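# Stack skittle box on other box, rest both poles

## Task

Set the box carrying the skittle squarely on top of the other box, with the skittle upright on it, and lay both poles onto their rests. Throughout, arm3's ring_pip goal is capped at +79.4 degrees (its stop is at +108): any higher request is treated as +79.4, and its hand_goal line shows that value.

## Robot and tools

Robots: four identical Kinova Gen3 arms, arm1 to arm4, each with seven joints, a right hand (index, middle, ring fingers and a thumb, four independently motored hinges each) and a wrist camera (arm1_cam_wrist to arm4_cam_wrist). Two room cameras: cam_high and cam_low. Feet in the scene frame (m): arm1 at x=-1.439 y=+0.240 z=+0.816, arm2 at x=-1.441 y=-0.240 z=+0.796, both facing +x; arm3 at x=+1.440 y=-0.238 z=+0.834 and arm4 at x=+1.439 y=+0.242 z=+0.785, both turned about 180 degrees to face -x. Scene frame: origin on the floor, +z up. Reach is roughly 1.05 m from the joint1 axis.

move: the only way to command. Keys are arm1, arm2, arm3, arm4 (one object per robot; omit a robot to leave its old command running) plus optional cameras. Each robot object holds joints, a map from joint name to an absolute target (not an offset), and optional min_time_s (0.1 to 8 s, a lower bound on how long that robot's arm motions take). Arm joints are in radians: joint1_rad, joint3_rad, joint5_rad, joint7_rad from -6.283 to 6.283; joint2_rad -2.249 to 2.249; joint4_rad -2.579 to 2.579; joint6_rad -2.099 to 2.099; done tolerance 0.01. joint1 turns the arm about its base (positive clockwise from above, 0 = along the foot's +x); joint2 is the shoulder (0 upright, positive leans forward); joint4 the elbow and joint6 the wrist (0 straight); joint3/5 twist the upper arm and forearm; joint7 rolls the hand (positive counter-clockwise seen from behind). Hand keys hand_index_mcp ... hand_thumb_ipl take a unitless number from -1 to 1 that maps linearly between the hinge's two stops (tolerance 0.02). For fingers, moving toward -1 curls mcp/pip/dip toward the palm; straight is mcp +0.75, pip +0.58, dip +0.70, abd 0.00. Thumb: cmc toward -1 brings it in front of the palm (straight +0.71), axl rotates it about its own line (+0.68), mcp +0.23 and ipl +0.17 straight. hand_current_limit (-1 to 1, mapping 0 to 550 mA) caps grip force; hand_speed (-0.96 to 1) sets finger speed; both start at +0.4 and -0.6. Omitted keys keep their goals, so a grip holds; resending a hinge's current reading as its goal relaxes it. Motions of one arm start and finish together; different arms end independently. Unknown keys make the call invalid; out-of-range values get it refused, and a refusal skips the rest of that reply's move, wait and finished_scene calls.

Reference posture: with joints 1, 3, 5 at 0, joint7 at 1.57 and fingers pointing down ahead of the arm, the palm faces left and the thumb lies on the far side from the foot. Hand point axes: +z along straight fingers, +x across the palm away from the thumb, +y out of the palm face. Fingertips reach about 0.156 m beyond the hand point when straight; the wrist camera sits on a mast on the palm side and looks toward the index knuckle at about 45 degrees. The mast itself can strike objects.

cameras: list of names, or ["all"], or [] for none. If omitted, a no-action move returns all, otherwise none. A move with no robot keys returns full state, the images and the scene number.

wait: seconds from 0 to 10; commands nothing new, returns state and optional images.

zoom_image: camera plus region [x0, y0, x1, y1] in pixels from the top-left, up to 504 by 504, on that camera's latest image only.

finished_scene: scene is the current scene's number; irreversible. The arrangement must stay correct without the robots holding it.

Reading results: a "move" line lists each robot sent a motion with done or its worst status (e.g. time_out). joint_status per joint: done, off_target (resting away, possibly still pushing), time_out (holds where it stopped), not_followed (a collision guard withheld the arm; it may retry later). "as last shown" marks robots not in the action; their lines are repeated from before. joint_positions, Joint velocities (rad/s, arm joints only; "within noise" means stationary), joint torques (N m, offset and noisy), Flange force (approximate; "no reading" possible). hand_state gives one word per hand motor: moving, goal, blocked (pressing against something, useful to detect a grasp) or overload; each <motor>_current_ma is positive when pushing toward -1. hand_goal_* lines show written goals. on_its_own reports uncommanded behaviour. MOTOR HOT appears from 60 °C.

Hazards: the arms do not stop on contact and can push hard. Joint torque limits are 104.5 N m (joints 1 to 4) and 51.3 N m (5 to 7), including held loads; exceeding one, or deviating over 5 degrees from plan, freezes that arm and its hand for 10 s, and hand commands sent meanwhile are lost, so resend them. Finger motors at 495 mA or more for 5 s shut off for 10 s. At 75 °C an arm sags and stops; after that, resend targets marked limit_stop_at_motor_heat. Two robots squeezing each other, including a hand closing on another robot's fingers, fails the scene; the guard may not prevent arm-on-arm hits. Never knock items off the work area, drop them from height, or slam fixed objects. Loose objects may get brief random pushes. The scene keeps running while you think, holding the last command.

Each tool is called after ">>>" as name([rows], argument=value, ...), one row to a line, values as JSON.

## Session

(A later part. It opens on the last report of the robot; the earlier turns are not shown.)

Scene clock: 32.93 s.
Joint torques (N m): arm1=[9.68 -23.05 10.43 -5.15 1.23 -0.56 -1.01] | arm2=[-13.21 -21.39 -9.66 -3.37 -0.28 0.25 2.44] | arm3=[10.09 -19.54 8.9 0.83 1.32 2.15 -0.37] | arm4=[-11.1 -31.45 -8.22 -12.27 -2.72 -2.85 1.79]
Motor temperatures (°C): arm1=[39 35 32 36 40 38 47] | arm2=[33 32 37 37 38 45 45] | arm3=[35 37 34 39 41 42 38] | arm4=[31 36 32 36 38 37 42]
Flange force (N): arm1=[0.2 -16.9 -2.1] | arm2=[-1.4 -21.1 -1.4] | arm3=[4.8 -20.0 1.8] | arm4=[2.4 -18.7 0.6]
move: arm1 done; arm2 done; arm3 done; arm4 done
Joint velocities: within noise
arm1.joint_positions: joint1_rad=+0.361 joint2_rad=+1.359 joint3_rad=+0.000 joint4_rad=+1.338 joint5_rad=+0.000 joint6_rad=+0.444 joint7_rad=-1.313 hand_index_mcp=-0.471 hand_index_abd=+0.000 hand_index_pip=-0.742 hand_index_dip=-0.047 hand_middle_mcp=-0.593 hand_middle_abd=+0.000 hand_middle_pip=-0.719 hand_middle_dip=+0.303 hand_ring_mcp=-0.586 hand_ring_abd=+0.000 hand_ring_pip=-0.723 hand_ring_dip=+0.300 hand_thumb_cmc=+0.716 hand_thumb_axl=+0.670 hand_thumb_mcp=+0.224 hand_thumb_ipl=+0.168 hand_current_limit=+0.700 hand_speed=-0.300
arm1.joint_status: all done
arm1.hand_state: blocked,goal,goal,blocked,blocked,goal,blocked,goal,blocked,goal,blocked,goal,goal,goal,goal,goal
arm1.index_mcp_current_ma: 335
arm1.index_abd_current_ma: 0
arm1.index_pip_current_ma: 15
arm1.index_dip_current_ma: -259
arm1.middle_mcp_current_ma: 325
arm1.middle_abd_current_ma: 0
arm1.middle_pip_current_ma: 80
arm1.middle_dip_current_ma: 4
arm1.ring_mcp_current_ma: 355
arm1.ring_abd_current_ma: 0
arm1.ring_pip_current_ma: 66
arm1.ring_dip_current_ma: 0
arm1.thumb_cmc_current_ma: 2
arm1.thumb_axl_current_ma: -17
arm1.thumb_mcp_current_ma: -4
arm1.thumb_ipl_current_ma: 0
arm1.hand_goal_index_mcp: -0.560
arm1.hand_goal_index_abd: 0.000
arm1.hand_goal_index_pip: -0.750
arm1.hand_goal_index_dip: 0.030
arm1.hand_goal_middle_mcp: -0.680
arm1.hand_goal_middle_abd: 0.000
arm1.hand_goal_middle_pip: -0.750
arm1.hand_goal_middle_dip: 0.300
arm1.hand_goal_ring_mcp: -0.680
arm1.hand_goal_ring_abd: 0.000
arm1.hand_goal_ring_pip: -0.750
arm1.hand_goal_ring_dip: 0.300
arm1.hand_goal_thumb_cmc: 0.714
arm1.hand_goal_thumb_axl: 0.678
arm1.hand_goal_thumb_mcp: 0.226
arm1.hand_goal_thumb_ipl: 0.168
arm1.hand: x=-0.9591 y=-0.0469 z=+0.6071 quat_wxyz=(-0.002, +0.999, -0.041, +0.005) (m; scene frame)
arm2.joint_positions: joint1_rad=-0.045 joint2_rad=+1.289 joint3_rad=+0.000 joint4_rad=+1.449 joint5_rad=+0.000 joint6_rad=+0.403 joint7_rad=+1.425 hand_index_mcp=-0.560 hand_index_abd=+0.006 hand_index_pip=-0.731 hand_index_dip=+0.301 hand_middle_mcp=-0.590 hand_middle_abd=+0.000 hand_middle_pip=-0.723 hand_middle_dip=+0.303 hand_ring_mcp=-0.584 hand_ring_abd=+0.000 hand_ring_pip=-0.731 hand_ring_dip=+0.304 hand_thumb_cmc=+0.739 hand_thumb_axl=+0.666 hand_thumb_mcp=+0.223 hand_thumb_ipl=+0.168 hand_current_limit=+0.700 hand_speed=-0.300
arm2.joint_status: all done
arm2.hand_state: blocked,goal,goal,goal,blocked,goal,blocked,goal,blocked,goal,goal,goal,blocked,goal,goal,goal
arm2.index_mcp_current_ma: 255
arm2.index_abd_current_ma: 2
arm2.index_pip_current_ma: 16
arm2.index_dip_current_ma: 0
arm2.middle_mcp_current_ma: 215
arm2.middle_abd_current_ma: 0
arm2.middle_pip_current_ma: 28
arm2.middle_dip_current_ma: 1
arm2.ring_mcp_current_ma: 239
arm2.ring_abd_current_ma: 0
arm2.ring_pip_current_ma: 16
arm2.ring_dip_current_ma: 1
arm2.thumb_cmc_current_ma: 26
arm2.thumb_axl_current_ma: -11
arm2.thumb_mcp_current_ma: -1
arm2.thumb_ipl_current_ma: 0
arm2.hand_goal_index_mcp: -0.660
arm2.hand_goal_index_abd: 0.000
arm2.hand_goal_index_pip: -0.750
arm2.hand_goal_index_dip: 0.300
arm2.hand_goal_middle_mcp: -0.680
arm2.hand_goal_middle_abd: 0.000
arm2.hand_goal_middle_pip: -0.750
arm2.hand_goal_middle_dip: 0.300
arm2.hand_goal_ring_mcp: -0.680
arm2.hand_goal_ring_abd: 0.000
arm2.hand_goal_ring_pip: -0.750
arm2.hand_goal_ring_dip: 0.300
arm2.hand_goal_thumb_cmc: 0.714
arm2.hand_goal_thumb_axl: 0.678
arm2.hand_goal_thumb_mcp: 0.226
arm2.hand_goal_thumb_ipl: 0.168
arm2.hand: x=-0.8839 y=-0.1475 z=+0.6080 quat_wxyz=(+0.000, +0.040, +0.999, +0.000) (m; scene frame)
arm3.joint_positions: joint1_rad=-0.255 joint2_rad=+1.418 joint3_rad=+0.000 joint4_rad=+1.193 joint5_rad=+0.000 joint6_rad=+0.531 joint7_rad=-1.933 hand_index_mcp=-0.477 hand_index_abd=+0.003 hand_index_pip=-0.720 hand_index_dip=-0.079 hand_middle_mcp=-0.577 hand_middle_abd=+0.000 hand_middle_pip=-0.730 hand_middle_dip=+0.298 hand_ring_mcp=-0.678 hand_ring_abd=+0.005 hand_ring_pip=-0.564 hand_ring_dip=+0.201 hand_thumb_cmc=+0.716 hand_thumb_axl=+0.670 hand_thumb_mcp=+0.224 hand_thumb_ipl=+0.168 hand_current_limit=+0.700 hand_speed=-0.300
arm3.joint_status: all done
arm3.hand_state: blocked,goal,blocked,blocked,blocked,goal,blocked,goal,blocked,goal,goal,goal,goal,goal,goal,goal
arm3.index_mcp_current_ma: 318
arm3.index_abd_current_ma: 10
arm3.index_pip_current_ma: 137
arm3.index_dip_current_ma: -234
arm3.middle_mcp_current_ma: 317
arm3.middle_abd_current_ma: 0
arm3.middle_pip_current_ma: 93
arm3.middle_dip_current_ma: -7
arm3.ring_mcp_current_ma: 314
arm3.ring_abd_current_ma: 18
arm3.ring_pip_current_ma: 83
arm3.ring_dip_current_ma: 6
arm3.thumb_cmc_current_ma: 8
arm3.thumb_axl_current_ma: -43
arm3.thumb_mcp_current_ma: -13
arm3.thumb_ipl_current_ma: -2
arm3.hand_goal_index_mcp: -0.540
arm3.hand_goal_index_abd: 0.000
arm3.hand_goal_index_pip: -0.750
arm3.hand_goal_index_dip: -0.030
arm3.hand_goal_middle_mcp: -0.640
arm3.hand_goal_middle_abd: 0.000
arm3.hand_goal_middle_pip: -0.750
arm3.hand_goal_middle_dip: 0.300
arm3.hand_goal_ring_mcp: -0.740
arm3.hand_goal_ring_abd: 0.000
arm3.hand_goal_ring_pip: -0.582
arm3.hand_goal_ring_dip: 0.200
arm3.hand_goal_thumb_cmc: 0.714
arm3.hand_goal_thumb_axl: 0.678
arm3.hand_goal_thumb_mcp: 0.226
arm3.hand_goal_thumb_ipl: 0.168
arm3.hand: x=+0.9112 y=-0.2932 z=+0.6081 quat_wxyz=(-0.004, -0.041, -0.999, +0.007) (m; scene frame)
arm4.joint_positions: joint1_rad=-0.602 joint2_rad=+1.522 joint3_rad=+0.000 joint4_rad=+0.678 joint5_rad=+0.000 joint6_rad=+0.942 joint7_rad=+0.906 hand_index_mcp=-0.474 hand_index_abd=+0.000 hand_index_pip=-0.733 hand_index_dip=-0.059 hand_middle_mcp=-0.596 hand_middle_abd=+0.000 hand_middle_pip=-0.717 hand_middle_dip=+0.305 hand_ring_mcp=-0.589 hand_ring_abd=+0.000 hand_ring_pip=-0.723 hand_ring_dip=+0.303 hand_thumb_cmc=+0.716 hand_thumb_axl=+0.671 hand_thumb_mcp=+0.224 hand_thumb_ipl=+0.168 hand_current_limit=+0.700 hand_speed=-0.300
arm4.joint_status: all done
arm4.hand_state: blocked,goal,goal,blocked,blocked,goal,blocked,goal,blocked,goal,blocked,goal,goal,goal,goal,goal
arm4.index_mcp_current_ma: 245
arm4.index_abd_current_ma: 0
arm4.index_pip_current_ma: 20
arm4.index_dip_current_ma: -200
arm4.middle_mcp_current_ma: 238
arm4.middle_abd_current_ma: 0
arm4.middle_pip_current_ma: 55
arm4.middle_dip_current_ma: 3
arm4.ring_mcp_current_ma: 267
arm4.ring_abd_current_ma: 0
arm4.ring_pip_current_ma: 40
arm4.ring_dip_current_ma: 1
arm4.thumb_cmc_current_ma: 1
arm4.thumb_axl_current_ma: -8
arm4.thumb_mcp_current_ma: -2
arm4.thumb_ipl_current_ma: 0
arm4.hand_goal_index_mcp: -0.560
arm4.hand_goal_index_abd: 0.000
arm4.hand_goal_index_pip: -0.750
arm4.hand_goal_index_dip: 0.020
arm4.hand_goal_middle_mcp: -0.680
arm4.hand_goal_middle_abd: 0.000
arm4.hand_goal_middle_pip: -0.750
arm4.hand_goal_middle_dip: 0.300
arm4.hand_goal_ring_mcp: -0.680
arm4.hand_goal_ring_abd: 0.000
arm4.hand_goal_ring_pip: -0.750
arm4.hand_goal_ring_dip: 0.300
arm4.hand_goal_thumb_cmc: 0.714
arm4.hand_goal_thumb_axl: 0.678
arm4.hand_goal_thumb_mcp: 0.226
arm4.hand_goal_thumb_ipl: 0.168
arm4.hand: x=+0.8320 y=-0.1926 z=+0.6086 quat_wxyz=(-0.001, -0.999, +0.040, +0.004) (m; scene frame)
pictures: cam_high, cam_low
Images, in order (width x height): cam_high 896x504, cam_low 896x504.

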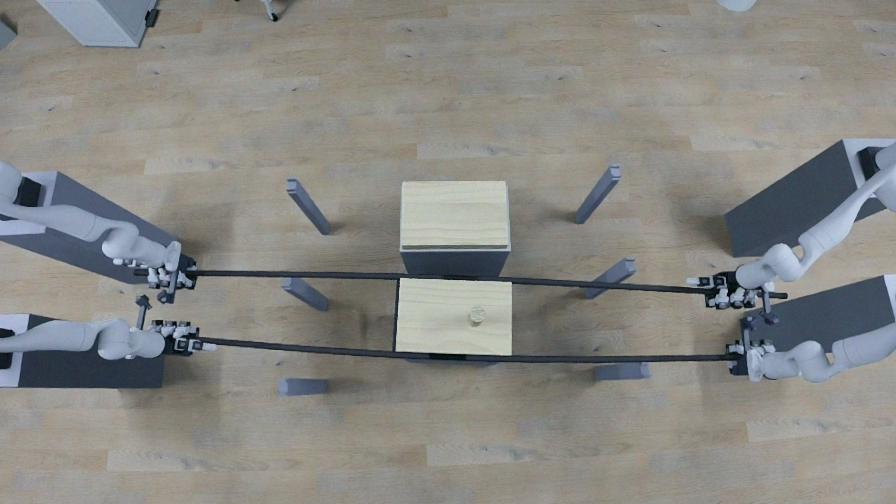

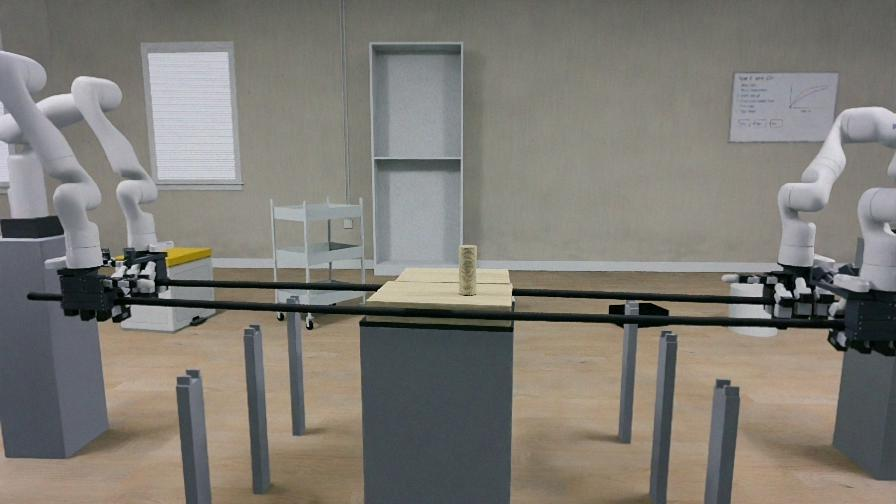

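>>> move(arm1={"joints":{"joint1_rad":0.3610,"joint2_rad":1.2404,"joint4_rad":1.4093,"joint6_rad":0.4919,"joint7_rad":-1.3128},"min_time_s":1.8}, arm2={"joints":{"joint1_rad":-0.0447,"joint2_rad":1.1696,"joint4_rad":1.5099,"joint6_rad":0.4620,"joint7_rad":1.4251},"min_time_s":1.8}, arm3={"joints":{"joint1_rad":-0.2562,"joint2_rad":1.2997,"joint4_rad":1.2712,"joint6_rad":0.5707,"joint7_rad":-1.9340},"min_time_s":1.8}, arm4={"joints":{"joint1_rad":-0.6020,"joint2_rad":1.4076,"joint4_rad":0.7638,"joint6_rad":0.9702,"joint7_rad":0.9058},"min_time_s":1.8}, cameras=["cam_high","cam_low"])

>>> zoom_image(camera="cam_high", region=[370, 230, 540, 380])

>>> zoom_image(camera="cam_low", region=[340, 200, 540, 340])

Scene clock: 36.27 s.
Joint torques (N m): arm1=[10.38 -22.18 11.12 -3 1.57 0.57 -0.97] | arm2=[-12.13 -23.46 -9.19 -5.01 -1.28 -0.41 1.6] | arm3=[11.03 -22.58 10.25 -1.64 1.97 1.21 -0.25] | arm4=[-13.18 -30.97 -10.06 -10.13 -3.76 -1.23 1.1]
Motor temperatures (°C): arm1=[39 35 32 36 40 38 47] | arm2=[33 32 37 37 38 45 45] | arm3=[35 37 34 39 41 42 38] | arm4=[31 36 32 36 38 37 42]
Flange force (N): arm1=[6.7 -16.2 0.9] | arm2=[-1.0 -20.6 2.0] | arm3=[1.2 -20.7 3.9] | arm4=[-8.1 -16.2 5.1]
move: arm1 done; arm2 done; arm3 done; arm4 done
Joint velocities: within noise
arm1.joint_positions: joint1_rad=+0.361 joint2_rad=+1.240 joint3_rad=+0.000 joint4_rad=+1.409 joint5_rad=+0.000 joint6_rad=+0.492 joint7_rad=-1.313 hand_index_mcp=-0.471 hand_index_abd=+0.000 hand_index_pip=-0.742 hand_index_dip=-0.047 hand_middle_mcp=-0.593 hand_middle_abd=+0.000 hand_middle_pip=-0.719 hand_middle_dip=+0.303 hand_ring_mcp=-0.586 hand_ring_abd=+0.000 hand_ring_pip=-0.724 hand_ring_dip=+0.301 hand_thumb_cmc=+0.716 hand_thumb_axl=+0.670 hand_thumb_mcp=+0.224 hand_thumb_ipl=+0.168 hand_current_limit=+0.700 hand_speed=-0.300
arm1.joint_status: all done
arm1.hand_state: blocked,goal,goal,blocked,blocked,goal,blocked,goal,blocked,goal,blocked,goal,goal,goal,goal,goal
arm1.index_mcp_current_ma: 335
arm1.index_abd_current_ma: 0
arm1.index_pip_current_ma: 15
arm1.index_dip_current_ma: -259
arm1.middle_mcp_current_ma: 325
arm1.middle_abd_current_ma: 0
arm1.middle_pip_current_ma: 80
arm1.middle_dip_current_ma: 4
arm1.ring_mcp_current_ma: 355
arm1.ring_abd_current_ma: 0
arm1.ring_pip_current_ma: 63
arm1.ring_dip_current_ma: 1
arm1.thumb_cmc_current_ma: 2
arm1.thumb_axl_current_ma: -17
arm1.thumb_mcp_current_ma: -4
arm1.thumb_ipl_current_ma: 0
arm1.hand_goal_index_mcp: -0.560
arm1.hand_goal_index_abd: 0.000
arm1.hand_goal_index_pip: -0.750
arm1.hand_goal_index_dip: 0.030
arm1.hand_goal_middle_mcp: -0.680
arm1.hand_goal_middle_abd: 0.000
arm1.hand_goal_middle_pip: -0.750
arm1.hand_goal_middle_dip: 0.300
arm1.hand_goal_ring_mcp: -0.680
arm1.hand_goal_ring_abd: 0.000
arm1.hand_goal_ring_pip: -0.750
arm1.hand_goal_ring_dip: 0.300
arm1.hand_goal_thumb_cmc: 0.714
arm1.hand_goal_thumb_axl: 0.678
arm1.hand_goal_thumb_mcp: 0.226
arm1.hand_goal_thumb_ipl: 0.168
arm1.hand: x=-0.9597 y=-0.0472 z=+0.6621 quat_wxyz=(-0.002, +0.999, -0.041, +0.005) (m; scene frame)
arm2.joint_positions: joint1_rad=-0.045 joint2_rad=+1.170 joint3_rad=+0.000 joint4_rad=+1.510 joint5_rad=+0.000 joint6_rad=+0.462 joint7_rad=+1.425 hand_index_mcp=-0.560 hand_index_abd=+0.006 hand_index_pip=-0.731 hand_index_dip=+0.301 hand_middle_mcp=-0.590 hand_middle_abd=+0.001 hand_middle_pip=-0.723 hand_middle_dip=+0.304 hand_ring_mcp=-0.584 hand_ring_abd=+0.001 hand_ring_pip=-0.731 hand_ring_dip=+0.304 hand_thumb_cmc=+0.740 hand_thumb_axl=+0.666 hand_thumb_mcp=+0.223 hand_thumb_ipl=+0.168 hand_current_limit=+0.700 hand_speed=-0.300
arm2.joint_status: all done
arm2.hand_state: blocked,goal,goal,goal,blocked,goal,blocked,goal,blocked,goal,goal,goal,blocked,goal,goal,goal
arm2.index_mcp_current_ma: 255
arm2.index_abd_current_ma: 2
arm2.index_pip_current_ma: 16
arm2.index_dip_current_ma: 0
arm2.middle_mcp_current_ma: 215
arm2.middle_abd_current_ma: 0
arm2.middle_pip_current_ma: 28
arm2.middle_dip_current_ma: 1
arm2.ring_mcp_current_ma: 240
arm2.ring_abd_current_ma: 0
arm2.ring_pip_current_ma: 15
arm2.ring_dip_current_ma: 1
arm2.thumb_cmc_current_ma: 26
arm2.thumb_axl_current_ma: -11
arm2.thumb_mcp_current_ma: -1
arm2.thumb_ipl_current_ma: 0
arm2.hand_goal_index_mcp: -0.660
arm2.hand_goal_index_abd: 0.000
arm2.hand_goal_index_pip: -0.750
arm2.hand_goal_index_dip: 0.300
arm2.hand_goal_middle_mcp: -0.680
arm2.hand_goal_middle_abd: 0.000
arm2.hand_goal_middle_pip: -0.750
arm2.hand_goal_middle_dip: 0.300
arm2.hand_goal_ring_mcp: -0.680
arm2.hand_goal_ring_abd: 0.000
arm2.hand_goal_ring_pip: -0.750
arm2.hand_goal_ring_dip: 0.300
arm2.hand_goal_thumb_cmc: 0.714
arm2.hand_goal_thumb_axl: 0.678
arm2.hand_goal_thumb_mcp: 0.226
arm2.hand_goal_thumb_ipl: 0.168
arm2.hand: x=-0.8839 y=-0.1474 z=+0.6630 quat_wxyz=(+0.000, +0.040, +0.999, +0.000) (m; scene frame)
arm3.joint_positions: joint1_rad=-0.256 joint2_rad=+1.300 joint3_rad=+0.000 joint4_rad=+1.271 joint5_rad=+0.000 joint6_rad=+0.571 joint7_rad=-1.934 hand_index_mcp=-0.477 hand_index_abd=+0.003 hand_index_pip=-0.720 hand_index_dip=-0.079 hand_middle_mcp=-0.577 hand_middle_abd=+0.000 hand_middle_pip=-0.730 hand_middle_dip=+0.298 hand_ring_mcp=-0.675 hand_ring_abd=+0.005 hand_ring_pip=-0.566 hand_ring_dip=+0.202 hand_thumb_cmc=+0.716 hand_thumb_axl=+0.670 hand_thumb_mcp=+0.224 hand_thumb_ipl=+0.168 hand_current_limit=+0.700 hand_speed=-0.300
arm3.joint_status: all done
arm3.hand_state: blocked,goal,blocked,blocked,blocked,goal,blocked,goal,blocked,goal,goal,goal,goal,goal,goal,goal
arm3.index_mcp_current_ma: 318
arm3.index_abd_current_ma: 10
arm3.index_pip_current_ma: 137
arm3.index_dip_current_ma: -233
arm3.middle_mcp_current_ma: 317
arm3.middle_abd_current_ma: 0
arm3.middle_pip_current_ma: 93
arm3.middle_dip_current_ma: -7
arm3.ring_mcp_current_ma: 326
arm3.ring_abd_current_ma: 18
arm3.ring_pip_current_ma: 70
arm3.ring_dip_current_ma: 7
arm3.thumb_cmc_current_ma: 8
arm3.thumb_axl_current_ma: -43
arm3.thumb_mcp_current_ma: -13
arm3.thumb_ipl_current_ma: -2
arm3.hand_goal_index_mcp: -0.540
arm3.hand_goal_index_abd: 0.000
arm3.hand_goal_index_pip: -0.750
arm3.hand_goal_index_dip: -0.030
arm3.hand_goal_middle_mcp: -0.640
arm3.hand_goal_middle_abd: 0.000
arm3.hand_goal_middle_pip: -0.750
arm3.hand_goal_middle_dip: 0.300
arm3.hand_goal_ring_mcp: -0.740
arm3.hand_goal_ring_abd: 0.000
arm3.hand_goal_ring_pip: -0.582
arm3.hand_goal_ring_dip: 0.200
arm3.hand_goal_thumb_cmc: 0.714
arm3.hand_goal_thumb_axl: 0.678
arm3.hand_goal_thumb_mcp: 0.226
arm3.hand_goal_thumb_ipl: 0.168
arm3.hand: x=+0.9108 y=-0.2932 z=+0.6631 quat_wxyz=(-0.004, -0.041, -0.999, +0.007) (m; scene frame)
arm4.joint_positions: joint1_rad=-0.602 joint2_rad=+1.408 joint3_rad=+0.000 joint4_rad=+0.764 joint5_rad=+0.000 joint6_rad=+0.970 joint7_rad=+0.906 hand_index_mcp=-0.474 hand_index_abd=+0.000 hand_index_pip=-0.733 hand_index_dip=-0.059 hand_middle_mcp=-0.596 hand_middle_abd=+0.000 hand_middle_pip=-0.717 hand_middle_dip=+0.306 hand_ring_mcp=-0.589 hand_ring_abd=+0.000 hand_ring_pip=-0.723 hand_ring_dip=+0.303 hand_thumb_cmc=+0.716 hand_thumb_axl=+0.671 hand_thumb_mcp=+0.224 hand_thumb_ipl=+0.168 hand_current_limit=+0.700 hand_speed=-0.300
arm4.joint_status: all done
arm4.hand_state: blocked,goal,goal,blocked,blocked,goal,blocked,goal,blocked,goal,blocked,goal,goal,goal,goal,goal
arm4.index_mcp_current_ma: 245
arm4.index_abd_current_ma: 0
arm4.index_pip_current_ma: 20
arm4.index_dip_current_ma: -200
arm4.middle_mcp_current_ma: 238
arm4.middle_abd_current_ma: 0
arm4.middle_pip_current_ma: 55
arm4.middle_dip_current_ma: 4
arm4.ring_mcp_current_ma: 267
arm4.ring_abd_current_ma: 0
arm4.ring_pip_current_ma: 40
arm4.ring_dip_current_ma: 2
arm4.thumb_cmc_current_ma: 1
arm4.thumb_axl_current_ma: -8
arm4.thumb_mcp_current_ma: -2
arm4.thumb_ipl_current_ma: 0
arm4.hand_goal_index_mcp: -0.560
arm4.hand_goal_index_abd: 0.000
arm4.hand_goal_index_pip: -0.750
arm4.hand_goal_index_dip: 0.020
arm4.hand_goal_middle_mcp: -0.680
arm4.hand_goal_middle_abd: 0.000
arm4.hand_goal_middle_pip: -0.750
arm4.hand_goal_middle_dip: 0.300
arm4.hand_goal_ring_mcp: -0.680
arm4.hand_goal_ring_abd: 0.000
arm4.hand_goal_ring_pip: -0.750
arm4.hand_goal_ring_dip: 0.300
arm4.hand_goal_thumb_cmc: 0.714
arm4.hand_goal_thumb_axl: 0.678
arm4.hand_goal_thumb_mcp: 0.226
arm4.hand_goal_thumb_ipl: 0.168
arm4.hand: x=+0.8324 y=-0.1926 z=+0.6636 quat_wxyz=(-0.001, -0.999, +0.040, +0.004) (m; scene frame)
pictures: cam_high, cam_low
Images, in order (width x height): cam_high 896x504, cam_low 896x504.

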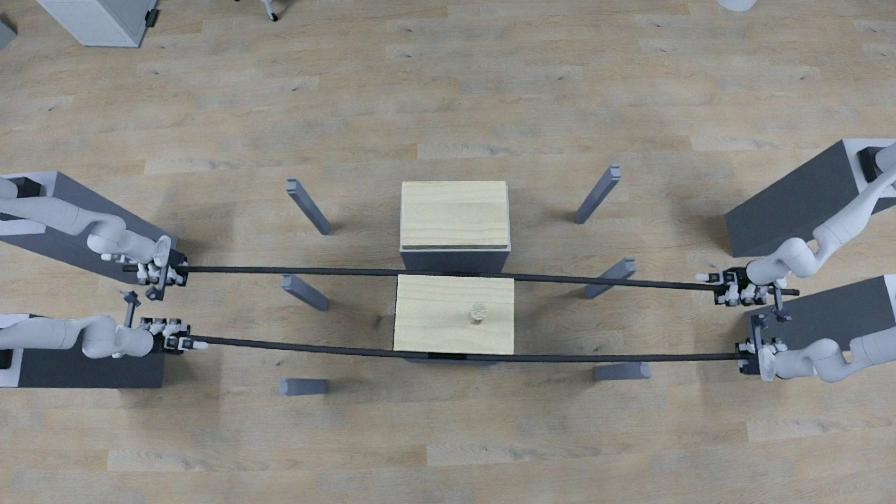

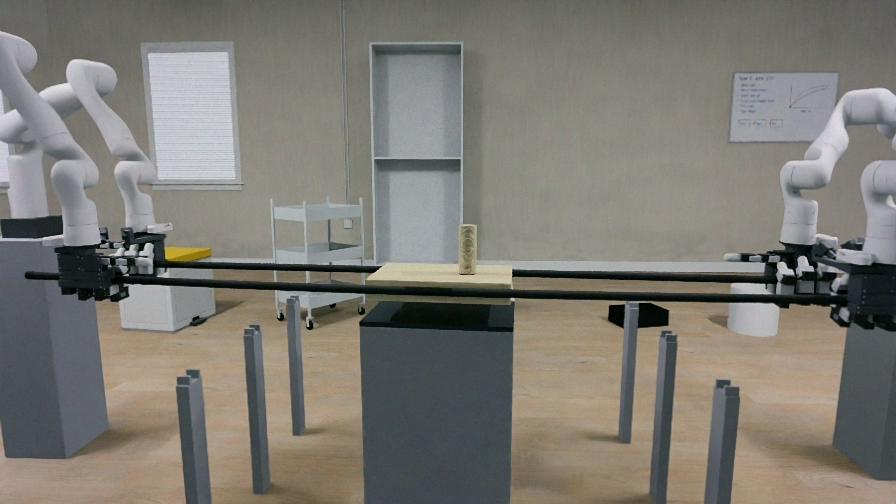

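Scaled by 2.965 from the camera's 896x504 image, which has a finer 1280x720 frame.

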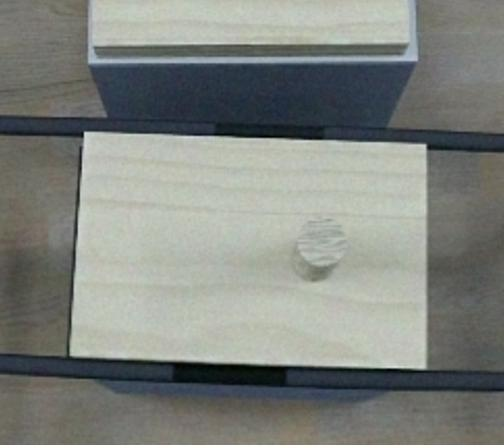

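Scaled by 2.520 from the camera's 896x504 image, which has a finer 1280x720 frame.

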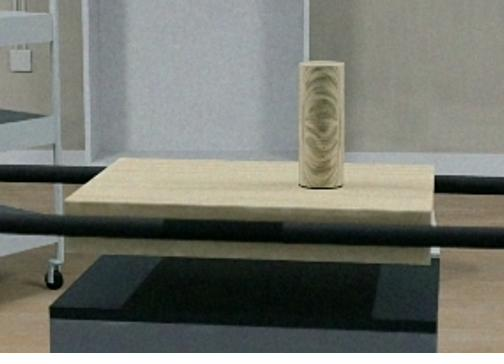

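>>> move(arm1={"joints":{"joint1_rad":0.2717,"joint2_rad":1.2233,"joint4_rad":1.4744,"joint6_rad":0.4439,"joint7_rad":-1.3946},"min_time_s":1.6}, arm2={"joints":{"joint1_rad":-0.1379,"joint2_rad":1.1762,"joint4_rad":1.4853,"joint6_rad":0.4800,"joint7_rad":1.3394},"min_time_s":1.6}, arm3={"joints":{"joint1_rad":-0.1486,"joint2_rad":1.2779,"joint4_rad":1.3416,"joint6_rad":0.5222,"joint7_rad":-1.8189},"min_time_s":1.6}, arm4={"joints":{"joint1_rad":-0.5211,"joint2_rad":1.3283,"joint4_rad":0.9755,"joint6_rad":0.8378,"joint7_rad":0.9942},"min_time_s":1.6})

>>> move(arm1={"joints":{"joint1_rad":0.1782,"joint2_rad":1.2119,"joint4_rad":1.5201,"joint6_rad":0.4095,"joint7_rad":-1.4806},"min_time_s":1.6}, arm2={"joints":{"joint1_rad":-0.2278,"joint2_rad":1.1885,"joint4_rad":1.4414,"joint6_rad":0.5118,"joint7_rad":1.2570},"min_time_s":1.6}, arm3={"joints":{"joint1_rad":-0.0358,"joint2_rad":1.2658,"joint4_rad":1.3793,"joint6_rad":0.4964,"joint7_rad":-1.6986},"min_time_s":1.6}, arm4={"joints":{"joint1_rad":-0.4320,"joint2_rad":1.2747,"joint4_rad":1.1264,"joint6_rad":0.7404,"joint7_rad":1.0908},"min_time_s":1.6}, cameras=["cam_high","cam_low"])

Scene clock: 42.00 s.
Joint torques (N m): arm1=[9.83 -21.48 10.81 -2.16 1.31 0.74 -0.93] | arm2=[-12.02 -23.91 -9 -5.53 -1.39 -0.58 1.55] | arm3=[10.45 -22.05 10.01 -1.21 1.64 1.22 -0.46] | arm4=[-12.04 -29.5 -10.55 -9.31 -3.11 -1 1.07]
Motor temperatures (°C): arm1=[39 35 32 36 40 38 47] | arm2=[33 32 37 37 38 45 45] | arm3=[35 37 34 39 41 42 38] | arm4=[31 37 32 36 38 37 42]
Flange force (N): arm1=[6.3 -16.0 1.1] | arm2=[-1.9 -20.3 2.0] | arm3=[3.6 -19.6 3.8] | arm4=[-5.5 -16.5 4.9]
move: arm1 done; arm2 done; arm3 done; arm4 done
Joint velocities: within noise
arm1.joint_positions: joint1_rad=+0.272 joint2_rad=+1.223 joint3_rad=+0.000 joint4_rad=+1.474 joint5_rad=+0.000 joint6_rad=+0.444 joint7_rad=-1.395 hand_index_mcp=-0.471 hand_index_abd=+0.000 hand_index_pip=-0.742 hand_index_dip=-0.047 hand_middle_mcp=-0.593 hand_middle_abd=+0.000 hand_middle_pip=-0.719 hand_middle_dip=+0.303 hand_ring_mcp=-0.586 hand_ring_abd=+0.000 hand_ring_pip=-0.725 hand_ring_dip=+0.301 hand_thumb_cmc=+0.716 hand_thumb_axl=+0.670 hand_thumb_mcp=+0.224 hand_thumb_ipl=+0.168 hand_current_limit=+0.700 hand_speed=-0.300
arm1.joint_status: all done
arm1.hand_state: blocked,goal,goal,blocked,blocked,goal,blocked,goal,blocked,goal,blocked,goal,goal,goal,goal,goal
arm1.index_mcp_current_ma: 335
arm1.index_abd_current_ma: 0
arm1.index_pip_current_ma: 15
arm1.index_dip_current_ma: -259
arm1.middle_mcp_current_ma: 325
arm1.middle_abd_current_ma: 0
arm1.middle_pip_current_ma: 80
arm1.middle_dip_current_ma: 4
arm1.ring_mcp_current_ma: 355
arm1.ring_abd_current_ma: 0
arm1.ring_pip_current_ma: 62
arm1.ring_dip_current_ma: 1
arm1.thumb_cmc_current_ma: 2
arm1.thumb_axl_current_ma: -17
arm1.thumb_mcp_current_ma: -4
arm1.thumb_ipl_current_ma: 0
arm1.hand_goal_index_mcp: -0.560
arm1.hand_goal_index_abd: 0.000
arm1.hand_goal_index_pip: -0.750
arm1.hand_goal_index_dip: 0.030
arm1.hand_goal_middle_mcp: -0.680
arm1.hand_goal_middle_abd: 0.000
arm1.hand_goal_middle_pip: -0.750
arm1.hand_goal_middle_dip: 0.300
arm1.hand_goal_ring_mcp: -0.680
arm1.hand_goal_ring_abd: 0.000
arm1.hand_goal_ring_pip: -0.750
arm1.hand_goal_ring_dip: 0.300
arm1.hand_goal_thumb_cmc: 0.714
arm1.hand_goal_thumb_axl: 0.678
arm1.hand_goal_thumb_mcp: 0.226
arm1.hand_goal_thumb_ipl: 0.168
arm1.hand: x=-0.9581 y=+0.0025 z=+0.6623 quat_wxyz=(-0.002, +0.999, -0.037, +0.005) (m; scene frame)
arm2.joint_positions: joint1_rad=-0.138 joint2_rad=+1.176 joint3_rad=+0.000 joint4_rad=+1.485 joint5_rad=+0.000 joint6_rad=+0.480 joint7_rad=+1.339 hand_index_mcp=-0.560 hand_index_abd=+0.006 hand_index_pip=-0.731 hand_index_dip=+0.301 hand_middle_mcp=-0.590 hand_middle_abd=+0.001 hand_middle_pip=-0.723 hand_middle_dip=+0.304 hand_ring_mcp=-0.584 hand_ring_abd=+0.002 hand_ring_pip=-0.731 hand_ring_dip=+0.304 hand_thumb_cmc=+0.739 hand_thumb_axl=+0.666 hand_thumb_mcp=+0.223 hand_thumb_ipl=+0.168 hand_current_limit=+0.700 hand_speed=-0.300
arm2.joint_status: all done
arm2.hand_state: blocked,goal,goal,goal,blocked,goal,blocked,goal,blocked,goal,goal,goal,blocked,goal,goal,goal
arm2.index_mcp_current_ma: 255
arm2.index_abd_current_ma: 2
arm2.index_pip_current_ma: 16
arm2.index_dip_current_ma: 0
arm2.middle_mcp_current_ma: 216
arm2.middle_abd_current_ma: 0
arm2.middle_pip_current_ma: 28
arm2.middle_dip_current_ma: 1
arm2.ring_mcp_current_ma: 240
arm2.ring_abd_current_ma: 0
arm2.ring_pip_current_ma: 15
arm2.ring_dip_current_ma: 1
arm2.thumb_cmc_current_ma: 26
arm2.thumb_axl_current_ma: -11
arm2.thumb_mcp_current_ma: -1
arm2.thumb_ipl_current_ma: 0
arm2.hand_goal_index_mcp: -0.660
arm2.hand_goal_index_abd: 0.000
arm2.hand_goal_index_pip: -0.750
arm2.hand_goal_index_dip: 0.300
arm2.hand_goal_middle_mcp: -0.680
arm2.hand_goal_middle_abd: 0.000
arm2.hand_goal_middle_pip: -0.750
arm2.hand_goal_middle_dip: 0.300
arm2.hand_goal_ring_mcp: -0.680
arm2.hand_goal_ring_abd: 0.000
arm2.hand_goal_ring_pip: -0.750
arm2.hand_goal_ring_dip: 0.300
arm2.hand_goal_thumb_cmc: 0.714
arm2.hand_goal_thumb_axl: 0.678
arm2.hand_goal_thumb_mcp: 0.226
arm2.hand_goal_thumb_ipl: 0.168
arm2.hand: x=-0.8817 y=-0.0972 z=+0.6630 quat_wxyz=(+0.000, +0.036, +0.999, +0.000) (m; scene frame)
arm3.joint_positions: joint1_rad=-0.149 joint2_rad=+1.278 joint3_rad=+0.000 joint4_rad=+1.342 joint5_rad=+0.000 joint6_rad=+0.522 joint7_rad=-1.819 hand_index_mcp=-0.477 hand_index_abd=+0.003 hand_index_pip=-0.720 hand_index_dip=-0.079 hand_middle_mcp=-0.577 hand_middle_abd=+0.000 hand_middle_pip=-0.730 hand_middle_dip=+0.298 hand_ring_mcp=-0.675 hand_ring_abd=+0.005 hand_ring_pip=-0.566 hand_ring_dip=+0.202 hand_thumb_cmc=+0.716 hand_thumb_axl=+0.670 hand_thumb_mcp=+0.224 hand_thumb_ipl=+0.168 hand_current_limit=+0.700 hand_speed=-0.300
arm3.joint_status: all done
arm3.hand_state: blocked,goal,blocked,blocked,blocked,goal,blocked,goal,blocked,goal,goal,goal,goal,goal,goal,goal
arm3.index_mcp_current_ma: 318
arm3.index_abd_current_ma: 10
arm3.index_pip_current_ma: 137
arm3.index_dip_current_ma: -233
arm3.middle_mcp_current_ma: 317
arm3.middle_abd_current_ma: 0
arm3.middle_pip_current_ma: 93
arm3.middle_dip_current_ma: -7
arm3.ring_mcp_current_ma: 327
arm3.ring_abd_current_ma: 18
arm3.ring_pip_current_ma: 70
arm3.ring_dip_current_ma: 7
arm3.thumb_cmc_current_ma: 8
arm3.thumb_axl_current_ma: -43
arm3.thumb_mcp_current_ma: -13
arm3.thumb_ipl_current_ma: -2
arm3.hand_goal_index_mcp: -0.540
arm3.hand_goal_index_abd: 0.000
arm3.hand_goal_index_pip: -0.750
arm3.hand_goal_index_dip: -0.030
arm3.hand_goal_middle_mcp: -0.640
arm3.hand_goal_middle_abd: 0.000
arm3.hand_goal_middle_pip: -0.750
arm3.hand_goal_middle_dip: 0.300
arm3.hand_goal_ring_mcp: -0.740
arm3.hand_goal_ring_abd: 0.000
arm3.hand_goal_ring_pip: -0.582
arm3.hand_goal_ring_dip: 0.200
arm3.hand_goal_thumb_cmc: 0.714
arm3.hand_goal_thumb_axl: 0.678
arm3.hand_goal_thumb_mcp: 0.226
arm3.hand_goal_thumb_ipl: 0.168
arm3.hand: x=+0.9143 y=-0.2294 z=+0.6631 quat_wxyz=(-0.004, -0.037, -0.999, +0.007) (m; scene frame)
arm4.joint_positions: joint1_rad=-0.521 joint2_rad=+1.328 joint3_rad=+0.000 joint4_rad=+0.975 joint5_rad=+0.000 joint6_rad=+0.838 joint7_rad=+0.994 hand_index_mcp=-0.474 hand_index_abd=+0.000 hand_index_pip=-0.733 hand_index_dip=-0.059 hand_middle_mcp=-0.596 hand_middle_abd=-0.001 hand_middle_pip=-0.717 hand_middle_dip=+0.306 hand_ring_mcp=-0.589 hand_ring_abd=+0.000 hand_ring_pip=-0.723 hand_ring_dip=+0.303 hand_thumb_cmc=+0.716 hand_thumb_axl=+0.671 hand_thumb_mcp=+0.224 hand_thumb_ipl=+0.168 hand_current_limit=+0.700 hand_speed=-0.300
arm4.joint_status: all done
arm4.hand_state: blocked,goal,goal,blocked,blocked,goal,blocked,goal,blocked,goal,blocked,goal,goal,goal,goal,goal
arm4.index_mcp_current_ma: 245
arm4.index_abd_current_ma: 0
arm4.index_pip_current_ma: 20
arm4.index_dip_current_ma: -200
arm4.middle_mcp_current_ma: 239
arm4.middle_abd_current_ma: 0
arm4.middle_pip_current_ma: 54
arm4.middle_dip_current_ma: 4
arm4.ring_mcp_current_ma: 267
arm4.ring_abd_current_ma: 0
arm4.ring_pip_current_ma: 40
arm4.ring_dip_current_ma: 2
arm4.thumb_cmc_current_ma: 1
arm4.thumb_axl_current_ma: -8
arm4.thumb_mcp_current_ma: -2
arm4.thumb_ipl_current_ma: 0
arm4.hand_goal_index_mcp: -0.560
arm4.hand_goal_index_abd: 0.000
arm4.hand_goal_index_pip: -0.750
arm4.hand_goal_index_dip: 0.020
arm4.hand_goal_middle_mcp: -0.680
arm4.hand_goal_middle_abd: 0.000
arm4.hand_goal_middle_pip: -0.750
arm4.hand_goal_middle_dip: 0.300
arm4.hand_goal_ring_mcp: -0.680
arm4.hand_goal_ring_abd: 0.000
arm4.hand_goal_ring_pip: -0.750
arm4.hand_goal_ring_dip: 0.300
arm4.hand_goal_thumb_cmc: 0.714
arm4.hand_goal_thumb_axl: 0.678
arm4.hand_goal_thumb_mcp: 0.226
arm4.hand_goal_thumb_ipl: 0.168
arm4.hand: x=+0.8349 y=-0.1294 z=+0.6636 quat_wxyz=(-0.001, -0.999, +0.036, +0.004) (m; scene frame)
pictures: none

Scene clock: 43.97 s.
Joint torques (N m): arm1=[9.34 -20.97 10.56 -1.54 1.12 0.91 -0.9] | arm2=[-11.93 -24.83 -8.85 -6.58 -1.49 -1 1.63] | arm3=[10.29 -22.65 10.13 -2.14 1.53 0.71 -0.23] | arm4=[-11.46 -28.08 -10.82 -8.35 -2.57 -0.77 1.07]
Motor temperatures (°C): arm1=[39 35 32 36 40 38 47] | arm2=[34 32 37 37 38 45 45] | arm3=[35 37 34 39 41 42 38] | arm4=[31 37 32 36 38 37 42]
Flange force (N): arm1=[5.5 -15.9 1.3] | arm2=[-2.0 -19.7 2.0] | arm3=[3.4 -19.1 3.8] | arm4=[-4.1 -16.5 4.6]
move: arm1 done; arm2 done; arm3 done; arm4 done
Joint velocities: within noise
arm1.joint_positions: joint1_rad=+0.178 joint2_rad=+1.212 joint3_rad=+0.000 joint4_rad=+1.520 joint5_rad=+0.000 joint6_rad=+0.409 joint7_rad=-1.481 hand_index_mcp=-0.471 hand_index_abd=+0.000 hand_index_pip=-0.742 hand_index_dip=-0.047 hand_middle_mcp=-0.593 hand_middle_abd=+0.000 hand_middle_pip=-0.719 hand_middle_dip=+0.303 hand_ring_mcp=-0.586 hand_ring_abd=+0.000 hand_ring_pip=-0.725 hand_ring_dip=+0.301 hand_thumb_cmc=+0.716 hand_thumb_axl=+0.670 hand_thumb_mcp=+0.224 hand_thumb_ipl=+0.168 hand_current_limit=+0.700 hand_speed=-0.300
arm1.joint_status: all done
arm1.hand_state: blocked,goal,goal,blocked,blocked,goal,blocked,goal,blocked,goal,blocked,goal,goal,goal,goal,goal
arm1.index_mcp_current_ma: 335
arm1.index_abd_current_ma: 0
arm1.index_pip_current_ma: 15
arm1.index_dip_current_ma: -259
arm1.middle_mcp_current_ma: 325
arm1.middle_abd_current_ma: 0
arm1.middle_pip_current_ma: 80
arm1.middle_dip_current_ma: 4
arm1.ring_mcp_current_ma: 355
arm1.ring_abd_current_ma: 0
arm1.ring_pip_current_ma: 62
arm1.ring_dip_current_ma: 1
arm1.thumb_cmc_current_ma: 2
arm1.thumb_axl_current_ma: -17
arm1.thumb_mcp_current_ma: -4
arm1.thumb_ipl_current_ma: 0
arm1.hand_goal_index_mcp: -0.560
arm1.hand_goal_index_abd: 0.000
arm1.hand_goal_index_pip: -0.750
arm1.hand_goal_index_dip: 0.030
arm1.hand_goal_middle_mcp: -0.680
arm1.hand_goal_middle_abd: 0.000
arm1.hand_goal_middle_pip: -0.750
arm1.hand_goal_middle_dip: 0.300
arm1.hand_goal_ring_mcp: -0.680
arm1.hand_goal_ring_abd: 0.000
arm1.hand_goal_ring_pip: -0.750
arm1.hand_goal_ring_dip: 0.300
arm1.hand_goal_thumb_cmc: 0.714
arm1.hand_goal_thumb_axl: 0.678
arm1.hand_goal_thumb_mcp: 0.226
arm1.hand_goal_thumb_ipl: 0.168
arm1.hand: x=-0.9565 y=+0.0522 z=+0.6626 quat_wxyz=(-0.002, +0.999, -0.033, +0.005) (m; scene frame)
arm2.joint_positions: joint1_rad=-0.228 joint2_rad=+1.188 joint3_rad=+0.000 joint4_rad=+1.441 joint5_rad=+0.000 joint6_rad=+0.512 joint7_rad=+1.257 hand_index_mcp=-0.560 hand_index_abd=+0.006 hand_index_pip=-0.731 hand_index_dip=+0.301 hand_middle_mcp=-0.590 hand_middle_abd=+0.001 hand_middle_pip=-0.723 hand_middle_dip=+0.304 hand_ring_mcp=-0.584 hand_ring_abd=+0.002 hand_ring_pip=-0.731 hand_ring_dip=+0.304 hand_thumb_cmc=+0.739 hand_thumb_axl=+0.666 hand_thumb_mcp=+0.223 hand_thumb_ipl=+0.168 hand_current_limit=+0.700 hand_speed=-0.300
arm2.joint_status: all done
arm2.hand_state: blocked,goal,goal,goal,blocked,goal,blocked,goal,blocked,goal,goal,goal,blocked,goal,goal,goal
arm2.index_mcp_current_ma: 255
arm2.index_abd_current_ma: 2
arm2.index_pip_current_ma: 16
arm2.index_dip_current_ma: 0
arm2.middle_mcp_current_ma: 216
arm2.middle_abd_current_ma: 0
arm2.middle_pip_current_ma: 28
arm2.middle_dip_current_ma: 1
arm2.ring_mcp_current_ma: 240
arm2.ring_abd_current_ma: 0
arm2.ring_pip_current_ma: 15
arm2.ring_dip_current_ma: 1
arm2.thumb_cmc_current_ma: 26
arm2.thumb_axl_current_ma: -11
arm2.thumb_mcp_current_ma: -1
arm2.thumb_ipl_current_ma: 0
arm2.hand_goal_index_mcp: -0.660
arm2.hand_goal_index_abd: 0.000
arm2.hand_goal_index_pip: -0.750
arm2.hand_goal_index_dip: 0.300
arm2.hand_goal_middle_mcp: -0.680
arm2.hand_goal_middle_abd: 0.000
arm2.hand_goal_middle_pip: -0.750
arm2.hand_goal_middle_dip: 0.300
arm2.hand_goal_ring_mcp: -0.680
arm2.hand_goal_ring_abd: 0.000
arm2.hand_goal_ring_pip: -0.750
arm2.hand_goal_ring_dip: 0.300
arm2.hand_goal_thumb_cmc: 0.714
arm2.hand_goal_thumb_axl: 0.678
arm2.hand_goal_thumb_mcp: 0.226
arm2.hand_goal_thumb_ipl: 0.168
arm2.hand: x=-0.8795 y=-0.0469 z=+0.6629 quat_wxyz=(+0.000, +0.033, +0.999, +0.000) (m; scene frame)
arm3.joint_positions: joint1_rad=-0.036 joint2_rad=+1.266 joint3_rad=+0.000 joint4_rad=+1.379 joint5_rad=+0.000 joint6_rad=+0.496 joint7_rad=-1.699 hand_index_mcp=-0.477 hand_index_abd=+0.003 hand_index_pip=-0.720 hand_index_dip=-0.079 hand_middle_mcp=-0.577 hand_middle_abd=+0.000 hand_middle_pip=-0.730 hand_middle_dip=+0.298 hand_ring_mcp=-0.675 hand_ring_abd=+0.005 hand_ring_pip=-0.566 hand_ring_dip=+0.202 hand_thumb_cmc=+0.716 hand_thumb_axl=+0.670 hand_thumb_mcp=+0.224 hand_thumb_ipl=+0.168 hand_current_limit=+0.700 hand_speed=-0.300
arm3.joint_status: all done
arm3.hand_state: blocked,goal,blocked,blocked,blocked,goal,blocked,goal,blocked,goal,goal,goal,goal,goal,goal,goal
arm3.index_mcp_current_ma: 318
arm3.index_abd_current_ma: 10
arm3.index_pip_current_ma: 137
arm3.index_dip_current_ma: -233
arm3.middle_mcp_current_ma: 317
arm3.middle_abd_current_ma: 0
arm3.middle_pip_current_ma: 93
arm3.middle_dip_current_ma: -7
arm3.ring_mcp_current_ma: 327
arm3.ring_abd_current_ma: 18
arm3.ring_pip_current_ma: 70
arm3.ring_dip_current_ma: 7
arm3.thumb_cmc_current_ma: 8
arm3.thumb_axl_current_ma: -43
arm3.thumb_mcp_current_ma: -13
arm3.thumb_ipl_current_ma: -2
arm3.hand_goal_index_mcp: -0.540
arm3.hand_goal_index_abd: 0.000
arm3.hand_goal_index_pip: -0.750
arm3.hand_goal_index_dip: -0.030
arm3.hand_goal_middle_mcp: -0.640
arm3.hand_goal_middle_abd: 0.000
arm3.hand_goal_middle_pip: -0.750
arm3.hand_goal_middle_dip: 0.300
arm3.hand_goal_ring_mcp: -0.740
arm3.hand_goal_ring_abd: 0.000
arm3.hand_goal_ring_pip: -0.582
arm3.hand_goal_ring_dip: 0.200
arm3.hand_goal_thumb_cmc: 0.714
arm3.hand_goal_thumb_axl: 0.678
arm3.hand_goal_thumb_mcp: 0.226
arm3.hand_goal_thumb_ipl: 0.168
arm3.hand: x=+0.9175 y=-0.1657 z=+0.6631 quat_wxyz=(-0.004, -0.034, -0.999, +0.007) (m; scene frame)
arm4.joint_positions: joint1_rad=-0.432 joint2_rad=+1.275 joint3_rad=+0.000 joint4_rad=+1.126 joint5_rad=+0.000 joint6_rad=+0.740 joint7_rad=+1.091 hand_index_mcp=-0.474 hand_index_abd=+0.000 hand_index_pip=-0.733 hand_index_dip=-0.059 hand_middle_mcp=-0.596 hand_middle_abd=-0.001 hand_middle_pip=-0.717 hand_middle_dip=+0.306 hand_ring_mcp=-0.589 hand_ring_abd=+0.000 hand_ring_pip=-0.723 hand_ring_dip=+0.303 hand_thumb_cmc=+0.716 hand_thumb_axl=+0.671 hand_thumb_mcp=+0.224 hand_thumb_ipl=+0.168 hand_current_limit=+0.700 hand_speed=-0.300
arm4.joint_status: all done
arm4.hand_state: blocked,goal,goal,blocked,blocked,goal,blocked,goal,blocked,goal,blocked,goal,goal,goal,goal,goal
arm4.index_mcp_current_ma: 245
arm4.index_abd_current_ma: 0
arm4.index_pip_current_ma: 20
arm4.index_dip_current_ma: -200
arm4.middle_mcp_current_ma: 239
arm4.middle_abd_current_ma: 0
arm4.middle_pip_current_ma: 54
arm4.middle_dip_current_ma: 4
arm4.ring_mcp_current_ma: 267
arm4.ring_abd_current_ma: 0
arm4.ring_pip_current_ma: 40
arm4.ring_dip_current_ma: 2
arm4.thumb_cmc_current_ma: 1
arm4.thumb_axl_current_ma: -8
arm4.thumb_mcp_current_ma: -2
arm4.thumb_ipl_current_ma: 0
arm4.hand_goal_index_mcp: -0.560
arm4.hand_goal_index_abd: 0.000
arm4.hand_goal_index_pip: -0.750
arm4.hand_goal_index_dip: 0.020
arm4.hand_goal_middle_mcp: -0.680
arm4.hand_goal_middle_abd: 0.000
arm4.hand_goal_middle_pip: -0.750
arm4.hand_goal_middle_dip: 0.300
arm4.hand_goal_ring_mcp: -0.680
arm4.hand_goal_ring_abd: 0.000
arm4.hand_goal_ring_pip: -0.750
arm4.hand_goal_ring_dip: 0.300
arm4.hand_goal_thumb_cmc: 0.714
arm4.hand_goal_thumb_axl: 0.678
arm4.hand_goal_thumb_mcp: 0.226
arm4.hand_goal_thumb_ipl: 0.168
arm4.hand: x=+0.8373 y=-0.0663 z=+0.6635 quat_wxyz=(-0.001, -0.999, +0.033, +0.004) (m; scene frame)
pictures: cam_high, cam_low
Images, in order (width x height): cam_high 896x504, cam_low 896x504.

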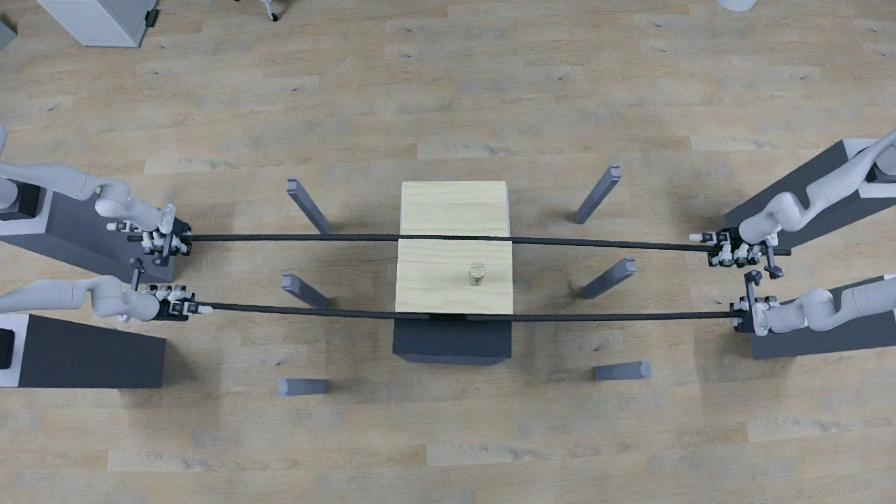

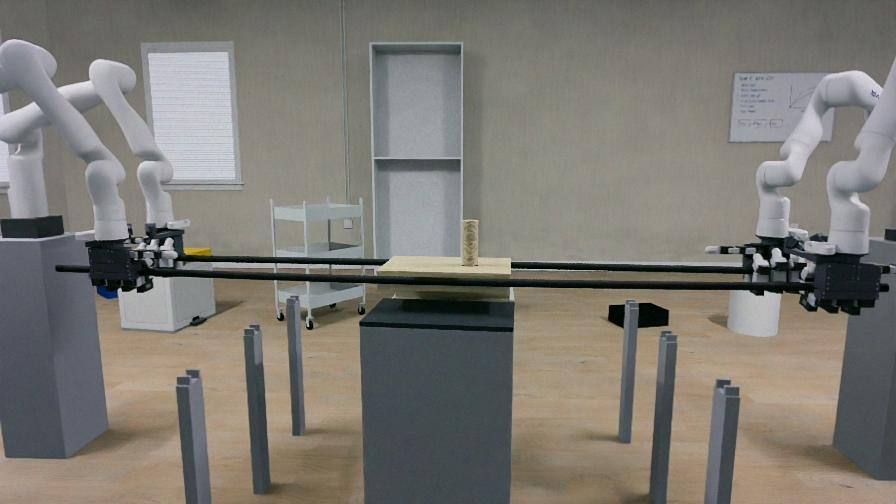

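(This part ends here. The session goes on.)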